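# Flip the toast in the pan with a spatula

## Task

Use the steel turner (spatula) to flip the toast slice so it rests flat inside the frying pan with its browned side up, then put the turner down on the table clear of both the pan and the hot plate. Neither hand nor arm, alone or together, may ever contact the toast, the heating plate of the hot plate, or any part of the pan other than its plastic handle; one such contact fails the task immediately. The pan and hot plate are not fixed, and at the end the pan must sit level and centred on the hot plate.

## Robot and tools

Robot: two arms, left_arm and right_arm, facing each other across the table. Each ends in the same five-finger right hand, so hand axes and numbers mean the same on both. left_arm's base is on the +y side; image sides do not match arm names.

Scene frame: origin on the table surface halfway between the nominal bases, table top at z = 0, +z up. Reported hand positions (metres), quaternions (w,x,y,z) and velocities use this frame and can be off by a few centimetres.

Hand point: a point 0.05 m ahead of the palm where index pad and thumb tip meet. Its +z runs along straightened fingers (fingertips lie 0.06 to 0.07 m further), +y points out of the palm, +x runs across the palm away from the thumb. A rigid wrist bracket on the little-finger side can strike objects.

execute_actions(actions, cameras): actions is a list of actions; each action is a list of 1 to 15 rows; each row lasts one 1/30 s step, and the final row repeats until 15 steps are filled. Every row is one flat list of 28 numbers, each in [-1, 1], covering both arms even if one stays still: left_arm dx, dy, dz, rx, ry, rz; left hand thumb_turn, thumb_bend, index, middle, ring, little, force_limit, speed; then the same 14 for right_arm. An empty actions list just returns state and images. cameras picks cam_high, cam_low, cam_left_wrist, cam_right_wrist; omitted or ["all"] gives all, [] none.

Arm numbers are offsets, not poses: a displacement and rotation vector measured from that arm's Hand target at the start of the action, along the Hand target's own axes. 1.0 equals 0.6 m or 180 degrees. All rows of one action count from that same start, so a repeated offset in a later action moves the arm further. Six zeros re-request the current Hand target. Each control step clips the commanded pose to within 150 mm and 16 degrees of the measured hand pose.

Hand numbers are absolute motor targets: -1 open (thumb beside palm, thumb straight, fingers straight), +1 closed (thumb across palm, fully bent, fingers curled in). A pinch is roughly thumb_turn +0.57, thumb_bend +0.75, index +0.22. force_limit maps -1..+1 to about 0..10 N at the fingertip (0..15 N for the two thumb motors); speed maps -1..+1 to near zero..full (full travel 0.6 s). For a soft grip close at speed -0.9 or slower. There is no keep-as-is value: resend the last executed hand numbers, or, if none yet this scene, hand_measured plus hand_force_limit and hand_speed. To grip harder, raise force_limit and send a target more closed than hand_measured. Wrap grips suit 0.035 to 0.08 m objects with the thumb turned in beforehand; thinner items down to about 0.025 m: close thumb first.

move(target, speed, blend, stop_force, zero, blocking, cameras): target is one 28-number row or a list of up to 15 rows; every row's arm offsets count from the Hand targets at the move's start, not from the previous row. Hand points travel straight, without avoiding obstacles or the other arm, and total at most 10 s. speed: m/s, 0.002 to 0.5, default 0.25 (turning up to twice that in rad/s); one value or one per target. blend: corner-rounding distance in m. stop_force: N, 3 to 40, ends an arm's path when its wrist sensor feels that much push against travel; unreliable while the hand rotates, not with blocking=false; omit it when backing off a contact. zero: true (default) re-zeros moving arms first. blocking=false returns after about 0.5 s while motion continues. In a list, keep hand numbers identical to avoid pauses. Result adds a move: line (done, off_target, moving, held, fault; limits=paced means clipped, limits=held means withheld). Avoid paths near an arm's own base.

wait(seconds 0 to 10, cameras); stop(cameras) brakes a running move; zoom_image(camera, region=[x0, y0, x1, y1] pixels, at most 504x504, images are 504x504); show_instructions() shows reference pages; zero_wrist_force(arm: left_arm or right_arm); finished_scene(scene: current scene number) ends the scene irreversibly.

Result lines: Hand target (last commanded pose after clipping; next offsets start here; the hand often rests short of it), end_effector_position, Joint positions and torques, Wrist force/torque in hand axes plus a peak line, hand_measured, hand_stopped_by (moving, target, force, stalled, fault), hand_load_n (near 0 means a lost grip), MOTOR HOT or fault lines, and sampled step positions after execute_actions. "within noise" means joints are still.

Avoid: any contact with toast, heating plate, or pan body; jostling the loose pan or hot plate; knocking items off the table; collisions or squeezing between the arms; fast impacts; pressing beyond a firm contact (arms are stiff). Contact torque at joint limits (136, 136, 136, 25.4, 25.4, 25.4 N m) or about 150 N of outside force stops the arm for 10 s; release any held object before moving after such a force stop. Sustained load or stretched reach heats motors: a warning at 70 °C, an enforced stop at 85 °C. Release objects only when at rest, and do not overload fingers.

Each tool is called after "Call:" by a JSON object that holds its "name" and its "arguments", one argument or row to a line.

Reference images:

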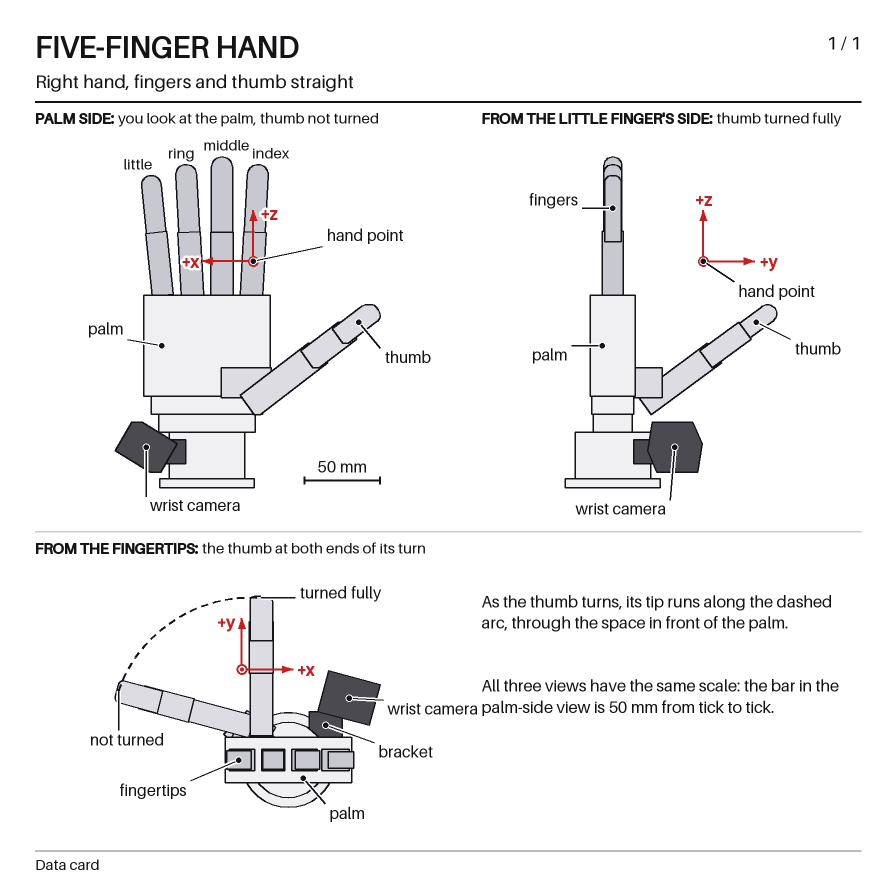

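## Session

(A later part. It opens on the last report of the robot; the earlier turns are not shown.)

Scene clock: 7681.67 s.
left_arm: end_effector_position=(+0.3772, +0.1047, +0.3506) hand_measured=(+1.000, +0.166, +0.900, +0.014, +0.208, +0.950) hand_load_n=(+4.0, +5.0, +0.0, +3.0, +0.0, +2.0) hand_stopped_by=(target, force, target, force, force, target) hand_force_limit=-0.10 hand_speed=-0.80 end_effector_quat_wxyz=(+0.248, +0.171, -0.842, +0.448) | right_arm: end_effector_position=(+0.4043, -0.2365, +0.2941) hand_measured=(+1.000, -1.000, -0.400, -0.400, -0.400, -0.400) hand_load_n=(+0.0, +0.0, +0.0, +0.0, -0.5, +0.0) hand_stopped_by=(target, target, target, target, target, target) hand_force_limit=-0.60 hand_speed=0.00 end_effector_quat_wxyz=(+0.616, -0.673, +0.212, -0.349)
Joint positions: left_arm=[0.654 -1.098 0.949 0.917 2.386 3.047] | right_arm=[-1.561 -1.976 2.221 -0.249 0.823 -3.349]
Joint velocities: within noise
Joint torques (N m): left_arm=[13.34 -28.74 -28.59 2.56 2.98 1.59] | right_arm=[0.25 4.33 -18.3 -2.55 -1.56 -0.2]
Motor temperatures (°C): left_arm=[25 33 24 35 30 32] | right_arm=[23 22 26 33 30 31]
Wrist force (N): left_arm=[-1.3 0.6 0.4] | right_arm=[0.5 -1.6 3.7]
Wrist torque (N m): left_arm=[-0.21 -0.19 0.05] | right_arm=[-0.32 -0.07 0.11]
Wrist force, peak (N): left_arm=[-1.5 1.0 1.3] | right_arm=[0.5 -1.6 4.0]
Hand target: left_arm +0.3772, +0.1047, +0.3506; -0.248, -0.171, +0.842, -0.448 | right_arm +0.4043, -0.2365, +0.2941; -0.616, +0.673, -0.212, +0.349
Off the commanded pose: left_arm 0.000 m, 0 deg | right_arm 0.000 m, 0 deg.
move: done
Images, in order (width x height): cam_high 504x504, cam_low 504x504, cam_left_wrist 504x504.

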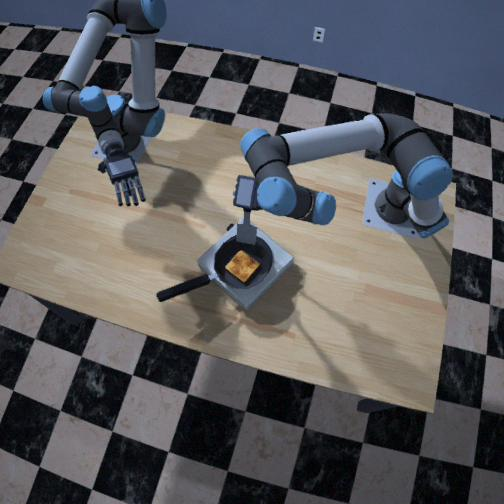

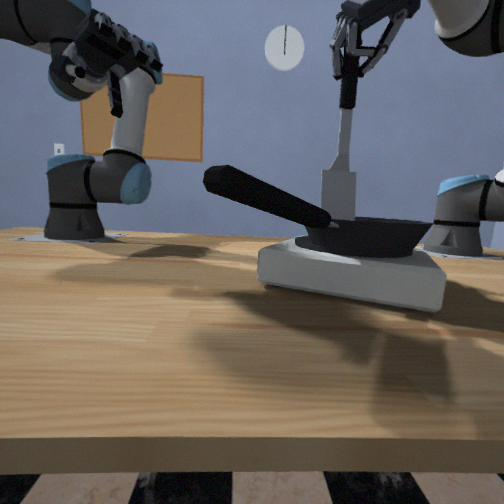

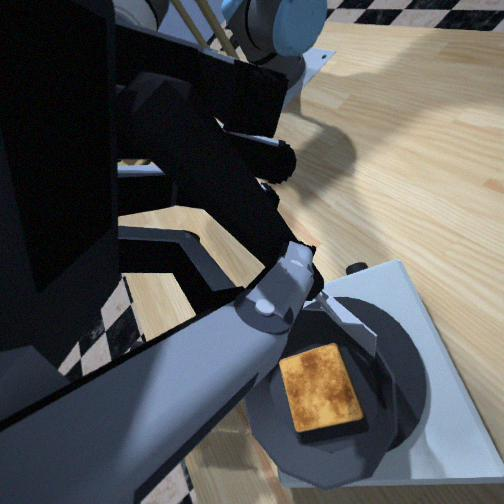

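Call:
{"name": "move", "arguments": {
  "target": [
    [0.0054,-0.0308,-0.0203,0,0,0,1,0.97,0.9,0.6,0.95,0.95,-0.1,-0.8,0,0,0,0,0,0,1,-1,0.2,0.2,0.2,0.2,-0.6,0],
    [0.0815,-0.1201,-0.0838,0,0,0,1,0.97,0.9,0.6,0.95,0.95,-0.1,-0.8,0,0,0,0,0,0,1,-1,0.2,0.2,0.2,0.2,-0.6,0],
    [0.3519,0.1935,-0.2011,0,0,0,1,0.97,0.9,0.6,0.95,0.95,-0.1,-0.8,0.006,0.0781,0.4748,0,0,0,1,-1,0.2,0.2,0.2,0.2,-0.6,0]
  ],
  "speed": 0.12
}}

Call:
{"name": "zoom_image", "arguments": {
  "camera": "cam_high",
  "region": [140, 200, 300, 360]
}}

Call:
{"name": "zoom_image", "arguments": {
  "camera": "cam_low",
  "region": [150, 80, 450, 320]
}}

Scene clock: 7851.63 s.
left_arm: end_effector_position=(+0.1772, +0.2548, +0.4510) hand_measured=(+1.000, +0.166, +0.900, +0.014, +0.208, +0.950) hand_load_n=(+3.0, +5.0, +0.5, +3.5, +0.0, +0.5) hand_stopped_by=(target, force, target, force, force, target) hand_force_limit=-0.10 hand_speed=-0.80 end_effector_quat_wxyz=(+0.248, +0.171, -0.842, +0.448) | right_arm: end_effector_position=(+0.6218, -0.0520, +0.2500) hand_measured=(+1.000, -1.000, +0.200, +0.200, +0.200, +0.200) hand_load_n=(+0.0, +0.0, +0.0, +0.0, +0.0, +0.0) hand_stopped_by=(target, target, target, target, target, target) hand_force_limit=-0.60 hand_speed=0.00 end_effector_quat_wxyz=(+0.616, -0.673, +0.212, -0.349)
Joint positions: left_arm=[0.407 -1.73 1.402 0.956 2.197 2.836] | right_arm=[-1.178 -1.201 1.578 -0.381 1.206 -3.351]
Joint velocities: within noise
Joint torques (N m): left_arm=[5.48 -21.04 -14.28 1.58 1.78 0.64] | right_arm=[-7.47 -31.04 -28.38 -3.86 -1.98 -2.23]
Motor temperatures (°C): left_arm=[25 33 24 35 30 32] | right_arm=[23 22 26 33 30 31]
Wrist force (N): left_arm=[-1.4 1.0 1.4] | right_arm=[0.6 -1.9 3.5]
Wrist torque (N m): left_arm=[-0.14 -0.04 -0.04] | right_arm=[-0.35 -0.10 0.09]
Wrist force, peak (N): left_arm=[-2.1 1.8 1.6] | right_arm=[0.5 -1.7 4.6]
Hand target: left_arm +0.1772, +0.2549, +0.4510; -0.248, -0.171, +0.842, -0.448 | right_arm +0.6219, -0.0520, +0.2501; -0.616, +0.673, -0.212, +0.349
Off the commanded pose: left_arm 0.000 m, 0 deg | right_arm 0.000 m, 0 deg.
move: done

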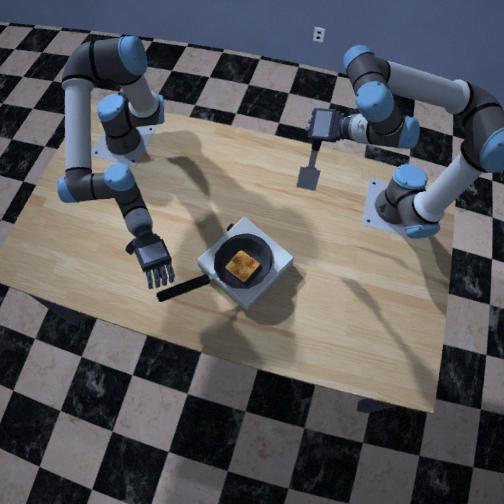

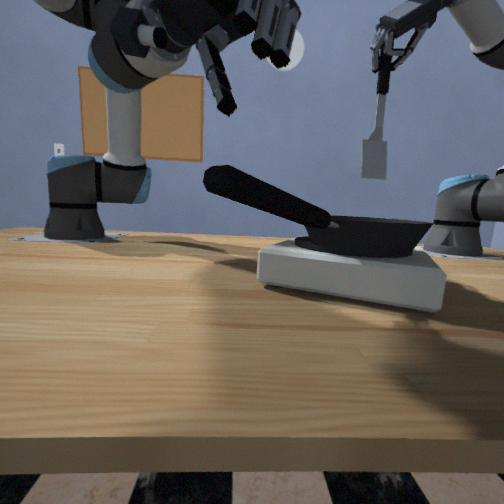

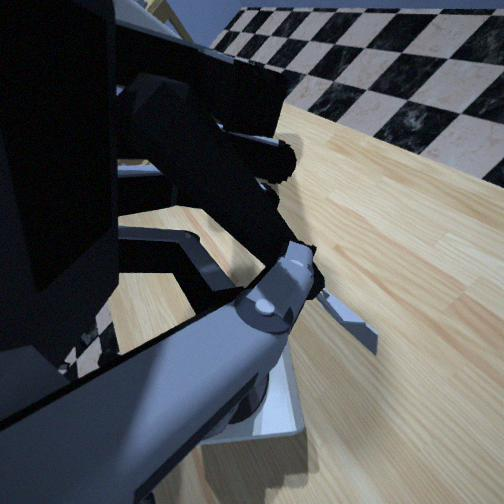

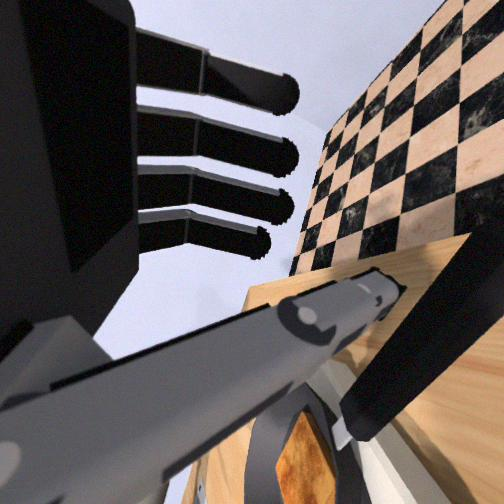

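Scaled by 3.150.

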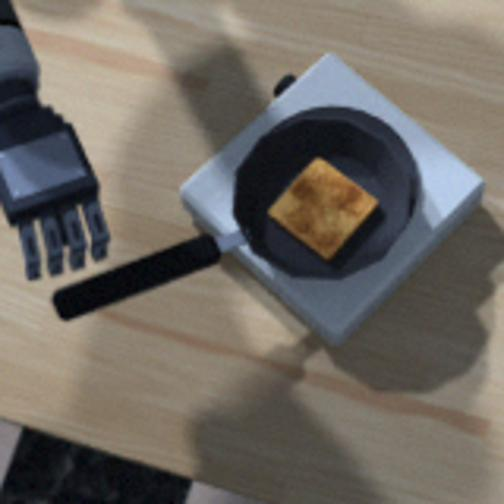

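Scaled by 1.680.

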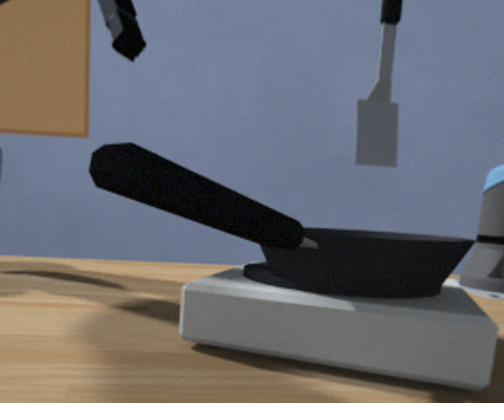

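Call:
{"name": "move", "arguments": {
  "target": [0,0,0,0,0,0,1,0.97,0.9,0.6,0.95,0.95,-0.1,-0.8,0.033,-0.0778,0.0834,-0.5,0,0,1,-1,-1,-1,-1,-1,-0.6,0],
  "speed": 0.2
}}

Call:
{"name": "zoom_image", "arguments": {
  "camera": "cam_high",
  "region": [140, 200, 300, 360]
}}

Scene clock: 7899.97 s.
left_arm: end_effector_position=(+0.1772, +0.2549, +0.4510) hand_measured=(+1.000, +0.166, +0.900, +0.014, +0.208, +0.950) hand_load_n=(+3.0, +5.0, +0.0, +3.0, +0.5, +0.0) hand_stopped_by=(target, force, target, force, force, target) hand_force_limit=-0.10 hand_speed=-0.80 end_effector_quat_wxyz=(+0.248, +0.171, -0.842, +0.448) | right_arm: end_effector_position=(+0.6640, -0.0258, +0.2996) hand_measured=(+1.000, -1.000, -1.000, -1.000, -1.000, -1.000) hand_load_n=(+0.0, +0.0, +0.0, +0.0, +0.0, +0.0) hand_stopped_by=(target, target, target, target, target, target) hand_force_limit=-0.60 hand_speed=0.00 end_effector_quat_wxyz=(+0.357, -0.810, +0.344, -0.314)
Joint positions: left_arm=[0.408 -1.73 1.402 0.956 2.197 2.836] | right_arm=[-1.032 -0.547 0.035 1.094 1.64 -3.415]
Joint velocities: within noise
Joint torques (N m): left_arm=[11.94 -20.09 -22.41 1.72 0.2 -1.42] | right_arm=[4.18 -47.52 -8.65 -0.92 0.87 -2.7]
Motor temperatures (°C): left_arm=[25 33 24 35 30 32] | right_arm=[23 22 26 33 30 31]
Wrist force (N): left_arm=[-1.1 1.0 1.1] | right_arm=[0.8 -1.4 2.0]
Wrist torque (N m): left_arm=[-0.11 -0.07 -0.01] | right_arm=[-0.23 -0.14 0.06]
Wrist force, peak (N): left_arm=[-1.6 1.0 1.5] | right_arm=[0.4 -2.0 3.8]
Hand target: left_arm +0.1772, +0.2549, +0.4510; -0.248, -0.171, +0.842, -0.448 | right_arm +0.6649, -0.0250, +0.3001; -0.244, +0.860, -0.369, +0.254
Off the commanded pose: left_arm 0.000 m, 0 deg | right_arm 0.001 m, 54 deg; orientation clipped.
elbow stopped short (right arm): the move would have taken joint 3 (elbow) straighter than the controller allows.
move: off_target (right_arm); limits=paced

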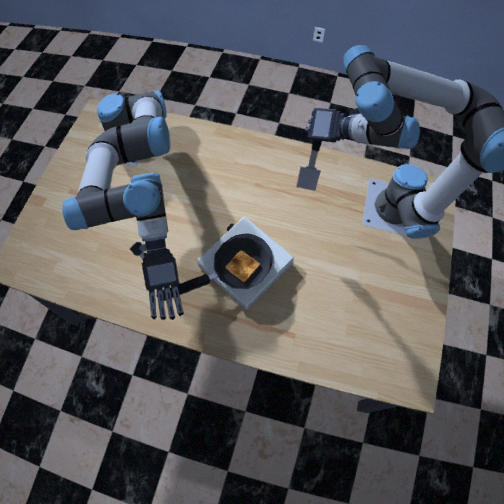

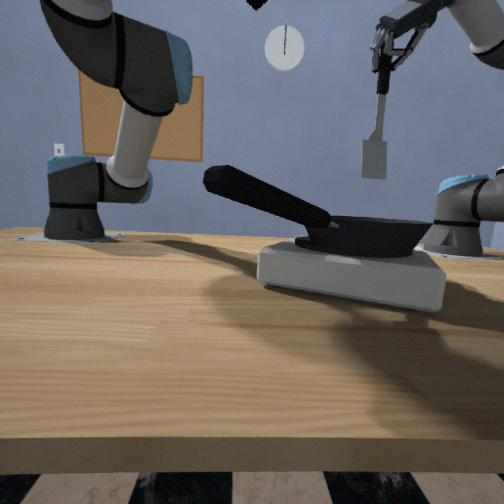

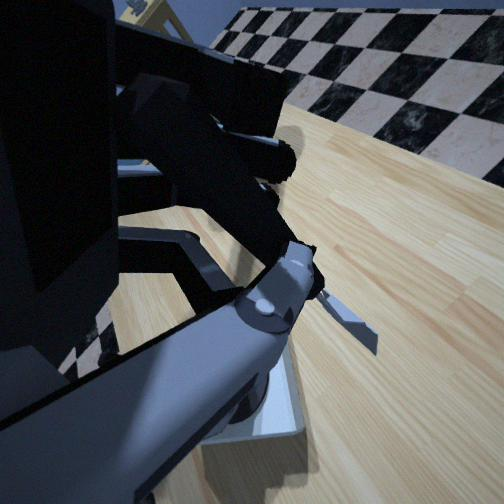

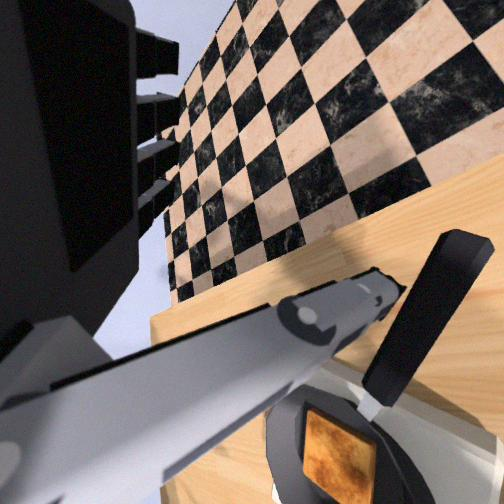

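Scaled by 3.150.

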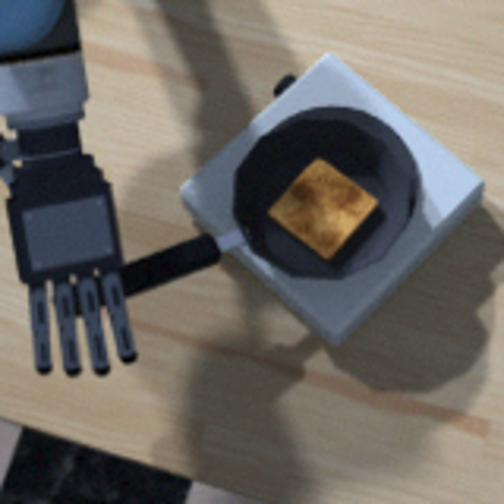

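Call:
{"name": "move", "arguments": {
  "target": [0,0,0,0,0,0,1,0.97,0.9,0.6,0.95,0.95,-0.1,-0.8,-0.0617,0.1487,0.0804,0.3211,-0.1835,-0.0697,-1,-1,0.2,0.2,0.2,0.2,-0.6,0],
  "speed": 0.15
}}

Call:
{"name": "zoom_image", "arguments": {
  "camera": "cam_high",
  "region": [140, 240, 240, 340]
}}

Call:
{"name": "zoom_image", "arguments": {
  "camera": "cam_low",
  "region": [150, 80, 450, 320]
}}

Scene clock: 7953.90 s.
left_arm: end_effector_position=(+0.1772, +0.2549, +0.4510) hand_measured=(+1.000, +0.166, +0.900, +0.014, +0.208, +0.950) hand_load_n=(+3.0, +5.0, +0.0, +3.5, +0.0, +0.5) hand_stopped_by=(target, force, target, force, force, target) hand_force_limit=-0.10 hand_speed=-0.80 end_effector_quat_wxyz=(+0.248, +0.171, -0.842, +0.448) | right_arm: end_effector_position=(+0.6271, -0.0402, +0.2000) hand_measured=(-1.000, -1.000, +0.200, +0.200, +0.200, +0.200) hand_load_n=(+0.0, +0.0, +0.0, +0.0, +0.0, +0.0) hand_stopped_by=(target, target, target, target, target, target) hand_force_limit=-0.60 hand_speed=0.00 end_effector_quat_wxyz=(-0.685, +0.705, -0.030, +0.178)
Joint positions: left_arm=[0.408 -1.73 1.402 0.956 2.197 2.836] | right_arm=[-1.328 -0.982 1.379 -0.403 0.532 -3.348]
Joint velocities: within noise
Joint torques (N m): left_arm=[11.07 -15.48 -27.69 1.88 2.31 0.55] | right_arm=[7.58 -56.69 -29.14 -2.83 -1.82 -1.21]
Motor temperatures (°C): left_arm=[25 33 24 35 30 32] | right_arm=[23 22 26 33 30 31]
Wrist force (N): left_arm=[-1.3 1.0 1.2] | right_arm=[0.1 -1.7 2.9]
Wrist torque (N m): left_arm=[-0.13 -0.03 -0.03] | right_arm=[-0.31 0.00 0.05]
Wrist force, peak (N): left_arm=[-1.6 1.3 1.4] | right_arm=[0.9 -1.7 3.6]
Hand target: left_arm +0.1772, +0.2549, +0.4510; -0.248, -0.171, +0.842, -0.448 | right_arm +0.6270, -0.0401, +0.2001; +0.685, -0.705, +0.030, -0.178
Off the commanded pose: left_arm 0.000 m, 0 deg | right_arm 0.000 m, 0 deg.
move: done

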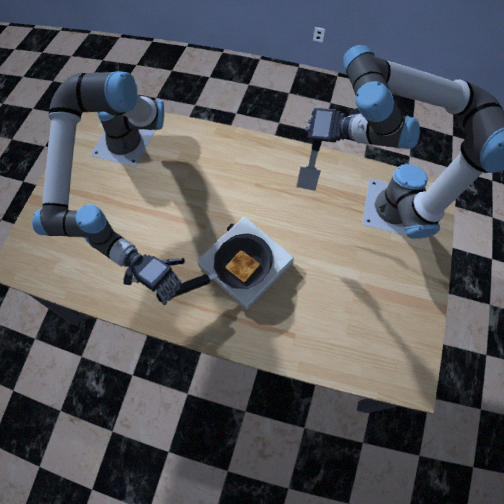

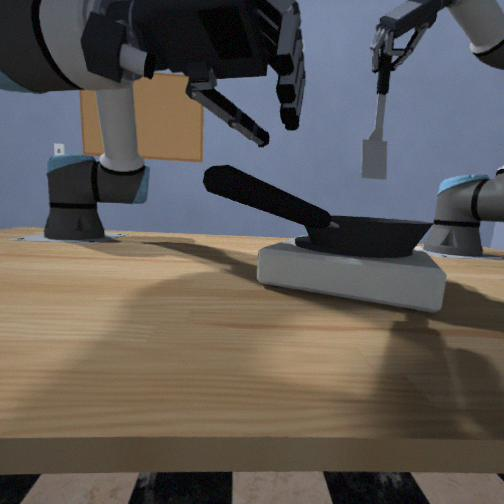

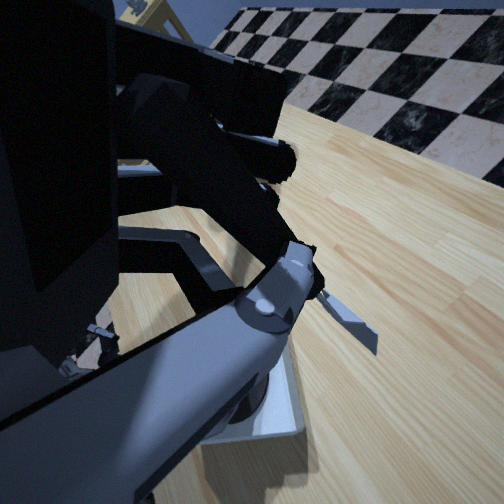

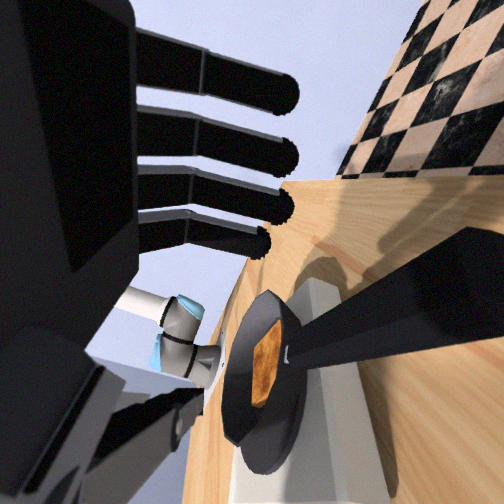

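Scaled by 5.040.

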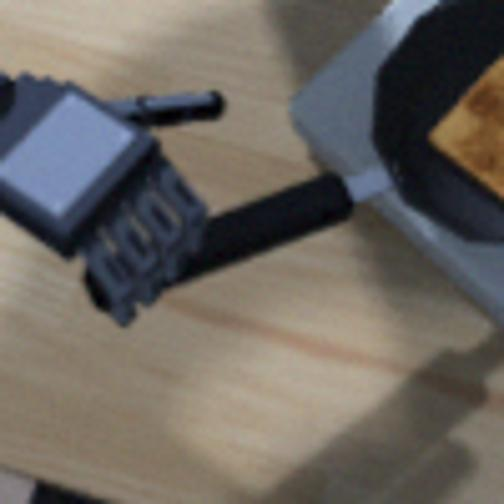

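Scaled by 1.680.

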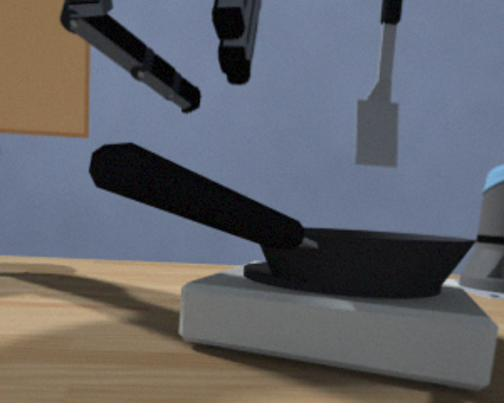

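Call:
{"name": "move", "arguments": {
  "target": [
    [0,0,0,0,0,0,1,0.97,0.9,0.6,0.95,0.95,-0.1,-0.8,0.0163,0.0036,0.0288,0,0,0,-1,-1,0.2,0.2,0.2,0.2,-0.6,0],
    [0,0,0,0,0,0,1,0.97,0.9,0.6,0.95,0.95,-0.1,-0.8,-0.0133,0.142,0.0282,0,0,0,-1,-1,0.2,0.2,0.2,0.2,-0.6,0]
  ],
  "speed": 0.04,
  "stop_force": 3
}}

Call:
{"name": "zoom_image", "arguments": {
  "camera": "cam_high",
  "region": [140, 240, 240, 340]
}}

Call:
{"name": "zoom_image", "arguments": {
  "camera": "cam_low",
  "region": [150, 80, 450, 320]
}}

Scene clock: 7973.27 s.
left_arm: end_effector_position=(+0.1772, +0.2549, +0.4510) hand_measured=(+1.000, +0.166, +0.900, +0.014, +0.208, +0.950) hand_load_n=(+3.0, +5.0, +0.0, +3.5, +0.0, +0.5) hand_stopped_by=(target, force, target, force, force, target) hand_force_limit=-0.10 hand_speed=-0.80 end_effector_quat_wxyz=(+0.248, +0.171, -0.842, +0.448) | right_arm: end_effector_position=(+0.6417, -0.0266, +0.1152) hand_measured=(-1.000, -1.000, +0.200, +0.200, +0.200, +0.200) hand_load_n=(+0.0, +0.0, +0.0, +0.0, +0.0, +0.0) hand_stopped_by=(target, target, target, target, target, target) hand_force_limit=-0.60 hand_speed=0.00 end_effector_quat_wxyz=(-0.685, +0.705, -0.030, +0.178)
Joint positions: left_arm=[0.408 -1.73 1.402 0.956 2.197 2.836] | right_arm=[-1.312 -0.848 1.389 -0.547 0.548 -3.348]
Joint velocities: within noise
Joint torques (N m): left_arm=[11.07 -8.87 -28.28 1.83 2.2 1.37] | right_arm=[-6.88 -59.34 -27.12 1.66 -1.27 2.44]
Motor temperatures (°C): left_arm=[25 33 24 35 30 32] | right_arm=[23 22 26 33 30 31]
Wrist force (N): left_arm=[-1.2 0.9 1.0] | right_arm=[0.9 -1.7 3.1]
Wrist torque (N m): left_arm=[-0.13 -0.04 -0.02] | right_arm=[-0.29 -0.13 0.09]
Wrist force, peak (N): left_arm=[-1.6 1.0 1.3] | right_arm=[1.1 -2.3 3.7]
Hand target: left_arm +0.1772, +0.2549, +0.4510; -0.248, -0.171, +0.842, -0.448 | right_arm +0.6417, -0.0266, +0.1152; +0.685, -0.705, +0.030, -0.178
Off the commanded pose: left_arm 0.000 m, 0 deg | right_arm 0.000 m, 0 deg.
move: done

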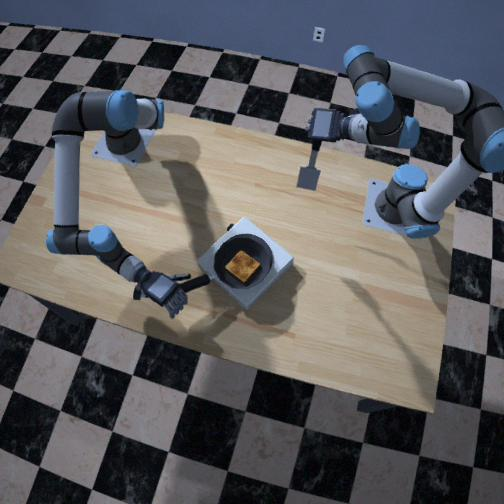

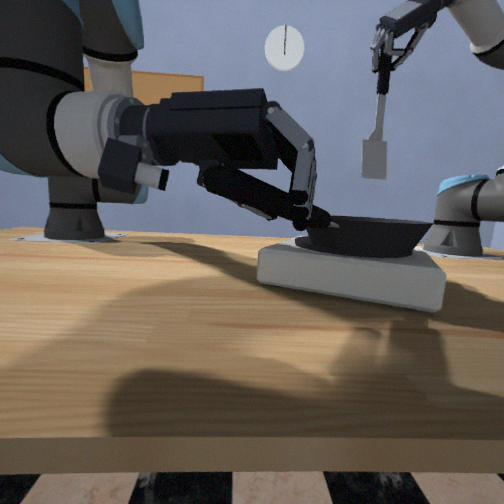

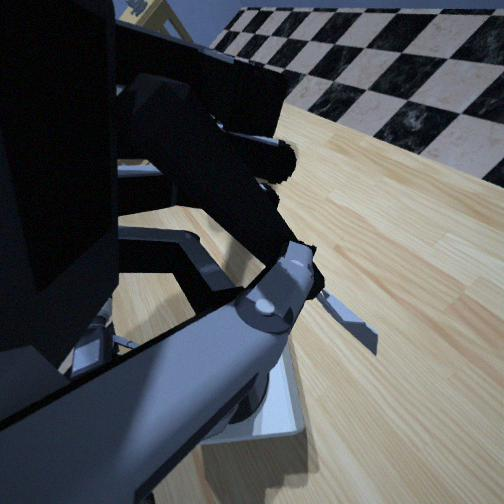

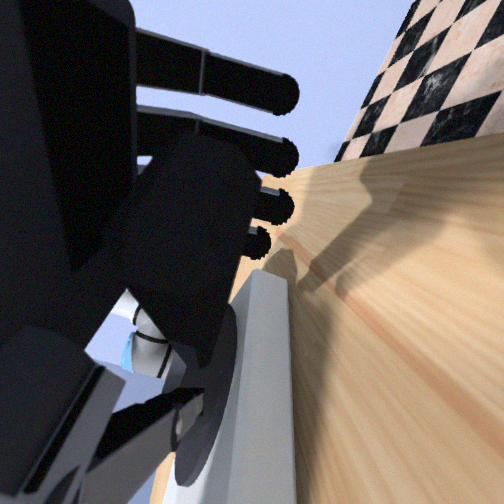

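Scaled by 5.040.

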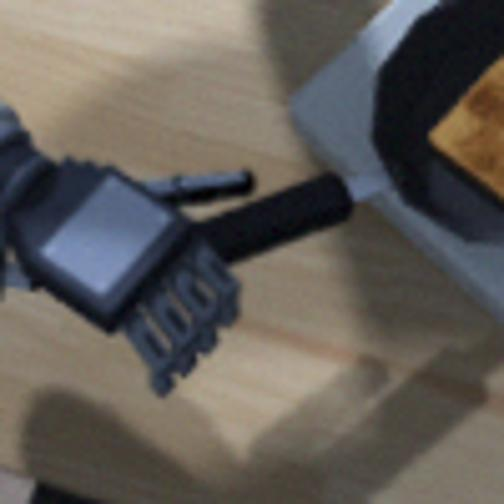

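Scaled by 1.680.

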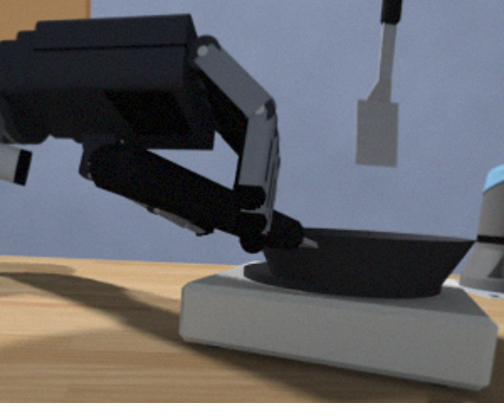

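Call:
{"name": "move", "arguments": {
  "target": [0,0,0,0,0,0,1,0.97,0.9,0.6,0.95,0.95,-0.1,-0.8,-0.0565,-0.0125,-0.1013,0,0,0,-1,-1,0.2,0.2,0.2,0.2,-0.6,0],
  "speed": 0.03,
  "stop_force": 8
}}

Call:
{"name": "zoom_image", "arguments": {
  "camera": "cam_high",
  "region": [140, 200, 300, 360]
}}

Call:
{"name": "zoom_image", "arguments": {
  "camera": "cam_low",
  "region": [150, 80, 450, 320]
}}

Scene clock: 7987.03 s.
left_arm: end_effector_position=(+0.1772, +0.2549, +0.4510) hand_measured=(+1.000, +0.166, +0.900, +0.014, +0.208, +0.950) hand_load_n=(+3.0, +5.5, +0.0, +3.5, +0.0, +0.5) hand_stopped_by=(target, force, target, force, force, target) hand_force_limit=-0.10 hand_speed=-0.80 end_effector_quat_wxyz=(+0.248, +0.171, -0.842, +0.448) | right_arm: end_effector_position=(+0.5907, -0.0746, +0.1152) hand_measured=(-1.000, -1.000, +0.200, +0.200, +0.200, +0.200) hand_load_n=(-0.5, +0.0, +0.0, +0.0, +0.0, +0.0) hand_stopped_by=(target, target, target, target, target, target) hand_force_limit=-0.60 hand_speed=0.00 end_effector_quat_wxyz=(-0.685, +0.705, -0.030, +0.178)
Joint positions: left_arm=[0.408 -1.73 1.402 0.956 2.197 2.836] | right_arm=[-1.373 -0.982 1.629 -0.654 0.487 -3.347]
Joint velocities: within noise
Joint torques (N m): left_arm=[10.12 -7.19 -26.52 1.57 2.21 1.09] | right_arm=[7.26 -27.01 -26 1.83 2.1 1.1]
Motor temperatures (°C): left_arm=[25 33 24 35 30 32] | right_arm=[23 23 26 33 30 31]
Wrist force (N): left_arm=[-1.3 0.9 1.2] | right_arm=[0.6 -1.7 3.6]
Wrist torque (N m): left_arm=[-0.14 -0.04 -0.03] | right_arm=[-0.34 -0.10 0.08]
Wrist force, peak (N): left_arm=[-1.5 1.3 1.4] | right_arm=[0.6 -1.8 4.0]
Hand target: left_arm +0.1772, +0.2549, +0.4510; -0.248, -0.171, +0.842, -0.448 | right_arm +0.5907, -0.0746, +0.1152; +0.685, -0.705, +0.030, -0.178
Off the commanded pose: left_arm 0.000 m, 0 deg | right_arm 0.000 m, 0 deg.
move: done

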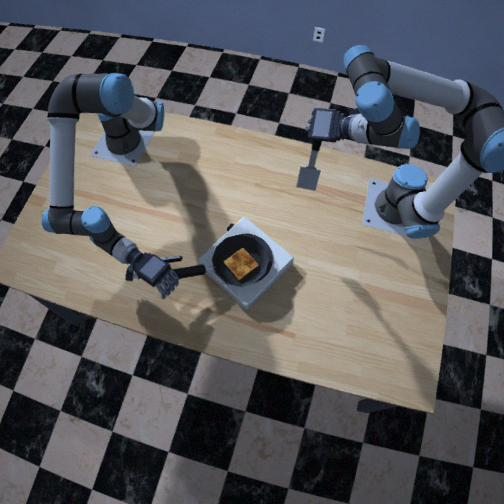

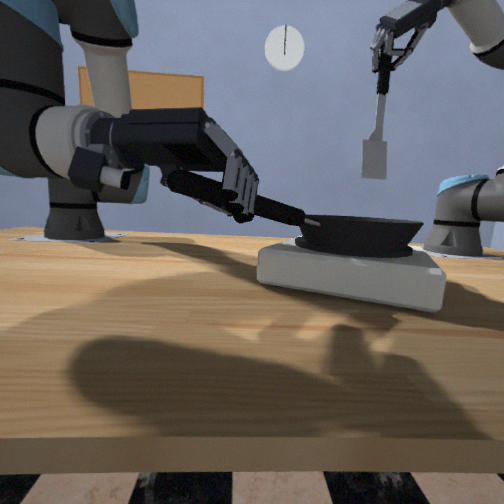

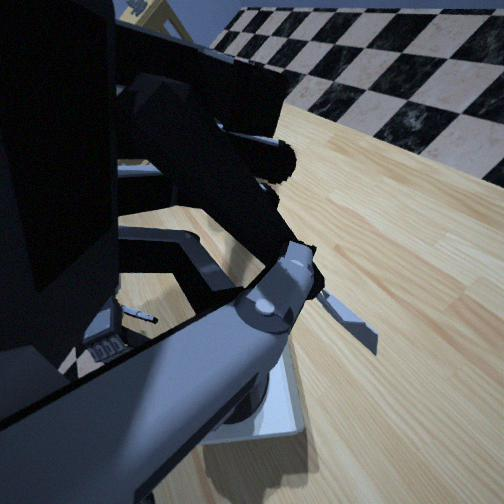

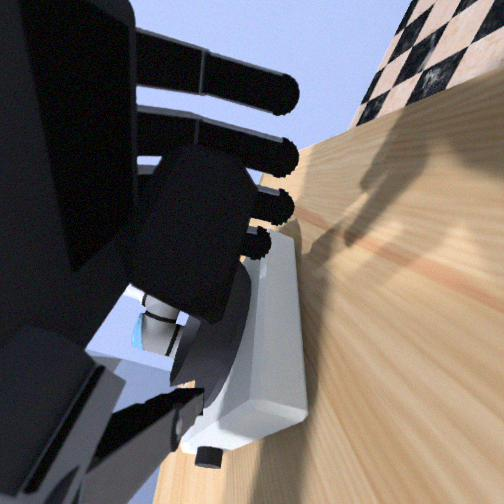

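Scaled by 3.150.

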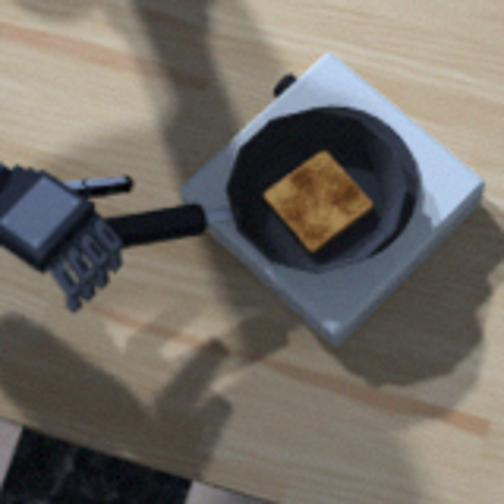

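Scaled by 1.680.

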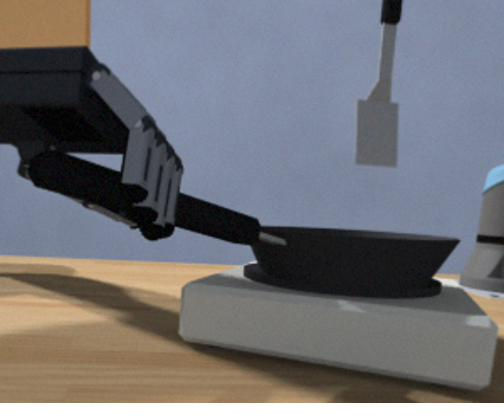

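Call:
{"name": "move", "arguments": {
  "target": [
    [0,0,0,0,0,0,1,0.97,0.9,0.6,0.95,0.95,-0.1,-0.8,-0.0645,-0.014,-0.0514,-0.0166,0.0778,-0.0004,-1,-1,0.2,0.2,0.2,0.2,-0.6,0],
    [0,0,0,0,0,0,1,0.97,0.9,0.6,0.95,0.95,-0.1,-0.8,-0.1379,-0.0298,-0.0904,-0.0332,0.1556,-0.0007,-1,-1,0.2,0.2,0.2,0.2,-0.6,0]
  ],
  "speed": 0.07,
  "blend": 0.02
}}

Call:
{"name": "zoom_image", "arguments": {
  "camera": "cam_high",
  "region": [140, 200, 300, 360]
}}

Call:
{"name": "zoom_image", "arguments": {
  "camera": "cam_low",
  "region": [150, 80, 450, 320]
}}

Scene clock: 8045.53 s.
left_arm: end_effector_position=(+0.1772, +0.2549, +0.4510) hand_measured=(+1.000, +0.166, +0.900, +0.014, +0.208, +0.950) hand_load_n=(+3.0, +5.0, +0.0, +3.5, +0.0, +0.5) hand_stopped_by=(target, force, target, force, force, target) hand_force_limit=-0.10 hand_speed=-0.80 end_effector_quat_wxyz=(+0.248, +0.171, -0.842, +0.448) | right_arm: end_effector_position=(+0.4939, -0.1017, +0.1152) hand_measured=(-1.000, -1.000, +0.200, +0.200, +0.200, +0.200) hand_load_n=(+0.0, +0.0, +0.0, +0.0, +0.0, +0.0) hand_stopped_by=(target, target, target, target, target, target) hand_force_limit=-0.60 hand_speed=0.00 end_effector_quat_wxyz=(+0.620, -0.676, +0.203, -0.342)
Joint positions: left_arm=[0.408 -1.73 1.402 0.956 2.197 2.836] | right_arm=[-1.187 -1.286 2.122 -0.841 1.172 -3.352]
Joint velocities: within noise
Joint torques (N m): left_arm=[11.24 -7.85 -27.89 1.56 2.13 1.39] | right_arm=[-4.22 -11.91 -24.99 1.31 0.91 -2.37]
Motor temperatures (°C): left_arm=[25 33 24 35 30 32] | right_arm=[23 23 26 33 30 31]
Wrist force (N): left_arm=[-1.1 1.0 1.1] | right_arm=[0.6 -2.0 3.4]
Wrist torque (N m): left_arm=[-0.12 -0.06 -0.02] | right_arm=[-0.34 -0.08 0.07]
Wrist force, peak (N): left_arm=[-1.7 1.0 1.3] | right_arm=[1.2 -1.7 4.1]
Hand target: left_arm +0.1772, +0.2549, +0.4510; -0.248, -0.171, +0.842, -0.448 | right_arm +0.4939, -0.1017, +0.1152; -0.620, +0.676, -0.203, +0.342
Off the commanded pose: left_arm 0.000 m, 0 deg | right_arm 0.000 m, 0 deg.
move: done; blend cut to 0 m at target 1

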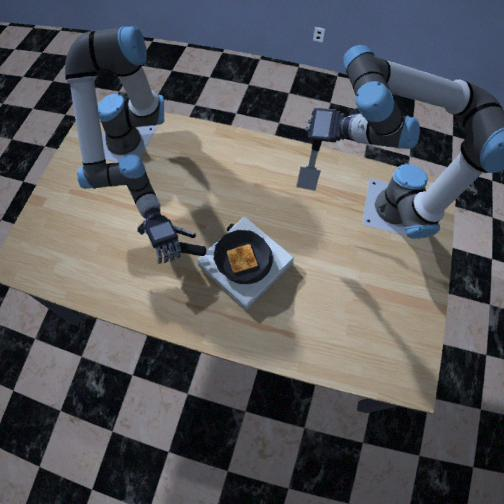

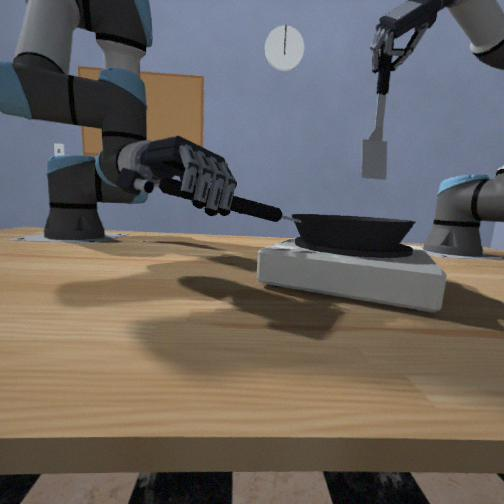

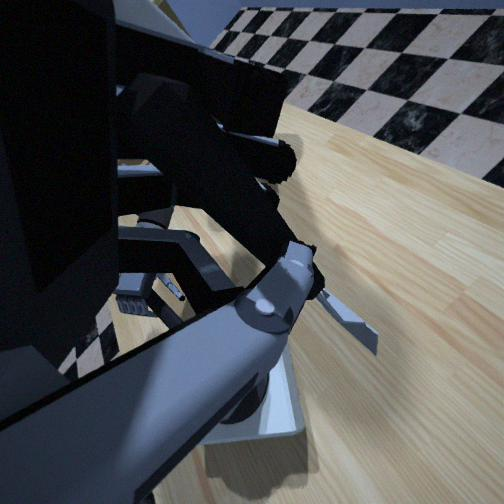

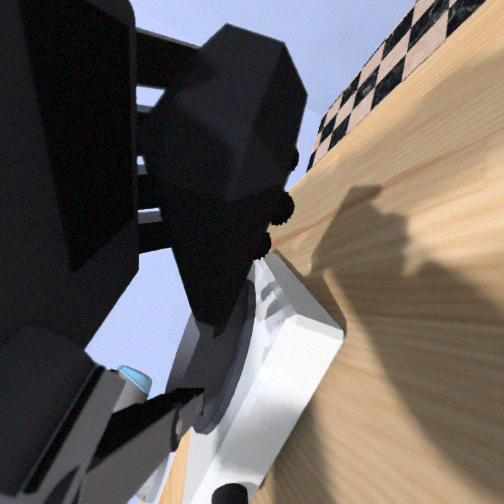

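Scaled by 3.150.

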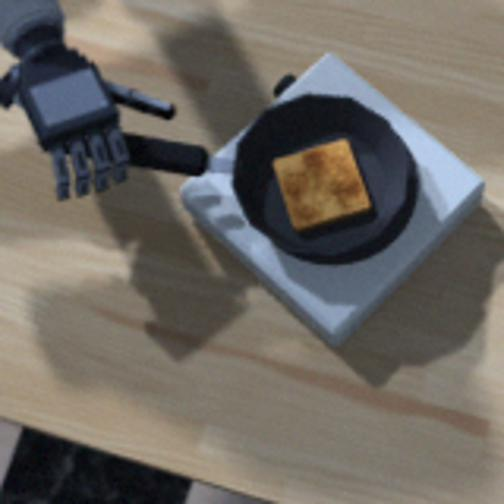

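Scaled by 1.680.

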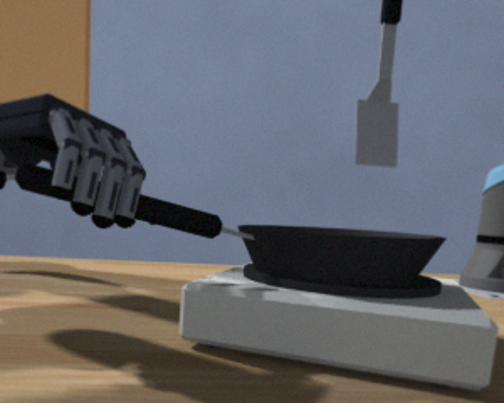

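Call:
{"name": "move", "arguments": {
  "target": [0,0,0,0,0,0,1,0.97,0.9,0.6,0.95,0.95,-0.1,-0.8,-0.085,-0.0185,-0.089,-0.0178,0.0831,-0.0004,-1,-1,0.2,0.2,0.2,0.2,-0.6,0],
  "speed": 0.07
}}

Call:
{"name": "zoom_image", "arguments": {
  "camera": "cam_high",
  "region": [140, 200, 300, 360]
}}

Call:
{"name": "zoom_image", "arguments": {
  "camera": "cam_low",
  "region": [150, 80, 450, 320]
}}

Scene clock: 8072.23 s.
left_arm: end_effector_position=(+0.1772, +0.2549, +0.4510) hand_measured=(+1.000, +0.166, +0.900, +0.014, +0.208, +0.950) hand_load_n=(+3.0, +5.0, +0.0, +3.0, +0.0, +0.5) hand_stopped_by=(target, force, target, force, force, target) hand_force_limit=-0.10 hand_speed=-0.80 end_effector_quat_wxyz=(+0.248, +0.171, -0.842, +0.448) | right_arm: end_effector_position=(+0.4192, -0.1017, +0.1151) hand_measured=(-1.000, -1.000, +0.200, +0.200, +0.200, +0.200) hand_load_n=(-0.5, +0.0, +0.0, +0.0, +0.0, +0.5) hand_stopped_by=(target, target, target, target, target, target) hand_force_limit=-0.60 hand_speed=0.00 end_effector_quat_wxyz=(+0.569, -0.643, +0.291, -0.422)
Joint positions: left_arm=[0.408 -1.73 1.402 0.956 2.197 2.836] | right_arm=[-0.904 -1.361 2.229 -0.872 1.723 -3.354]
Joint velocities: within noise
Joint torques (N m): left_arm=[10.05 -7.7 -27.52 1.51 2.18 1.39] | right_arm=[3.82 -11.38 -24.17 -1.98 1.53 -2.27]
Motor temperatures (°C): left_arm=[25 33 24 35 30 32] | right_arm=[23 23 26 33 30 31]
Wrist force (N): left_arm=[-1.3 1.0 1.2] | right_arm=[0.3 -1.7 3.4]
Wrist torque (N m): left_arm=[-0.12 -0.04 -0.03] | right_arm=[-0.31 -0.04 0.05]
Wrist force, peak (N): left_arm=[-1.6 1.0 1.4] | right_arm=[1.0 -1.9 4.1]
Hand target: left_arm +0.1772, +0.2549, +0.4510; -0.248, -0.171, +0.842, -0.448 | right_arm +0.4193, -0.1018, +0.1151; -0.569, +0.643, -0.291, +0.422
Off the commanded pose: left_arm 0.000 m, 0 deg | right_arm 0.000 m, 0 deg.
move: done

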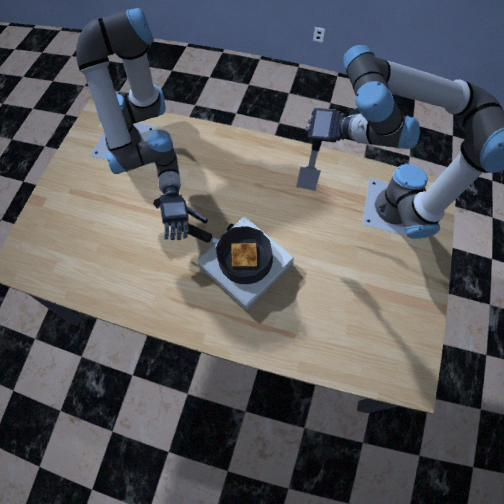

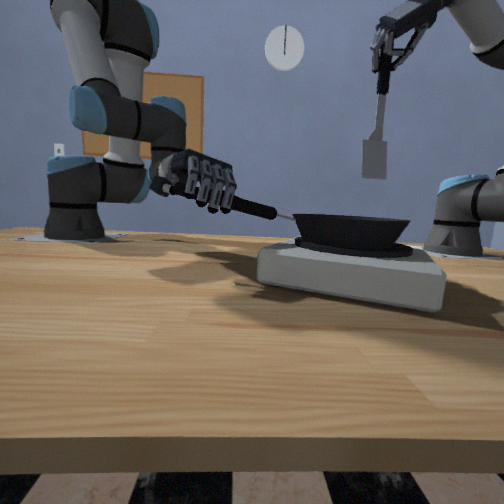

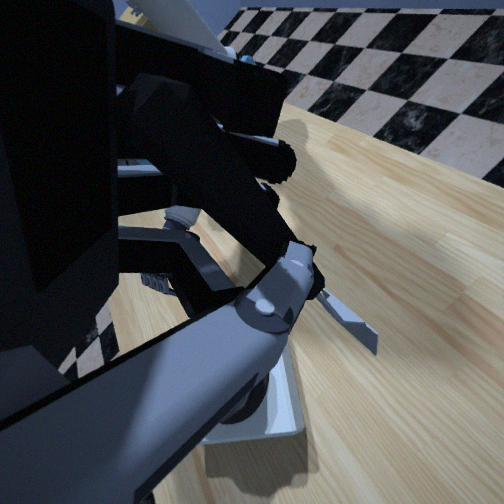

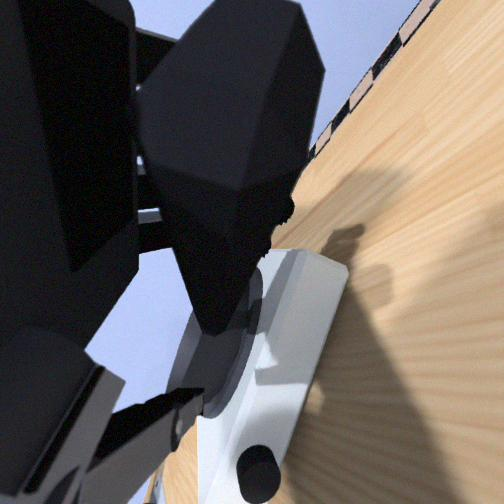

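Scaled by 3.150.

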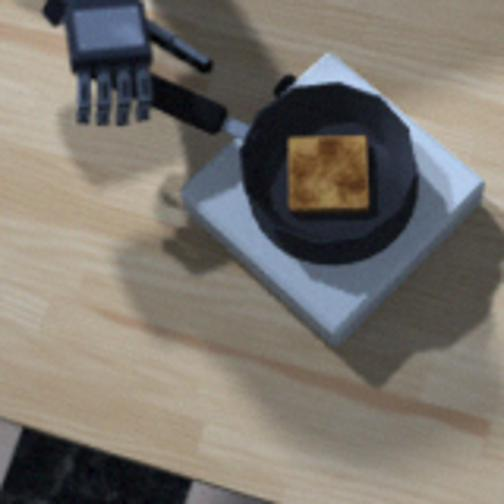

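Scaled by 1.680.

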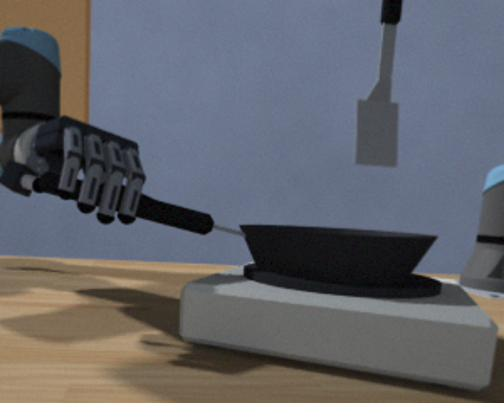

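Call:
{"name": "zoom_image", "arguments": {
  "camera": "cam_high",
  "region": [195, 210, 300, 315]
}}

Call:
{"name": "zoom_image", "arguments": {
  "camera": "cam_low",
  "region": [260, 190, 450, 300]
}}

Scaled by 4.800.

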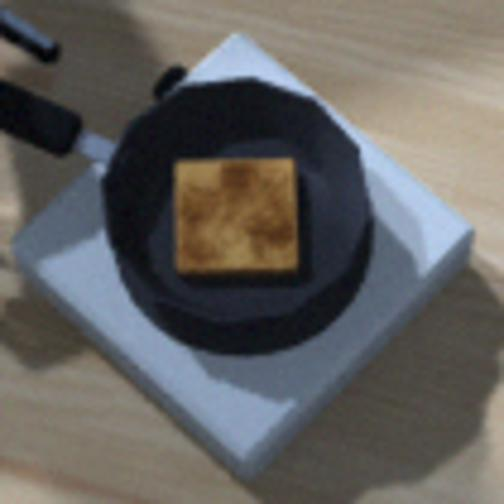

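Scaled by 2.653.

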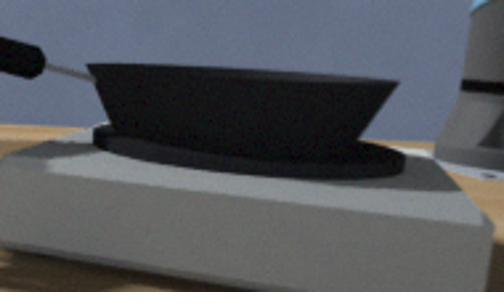

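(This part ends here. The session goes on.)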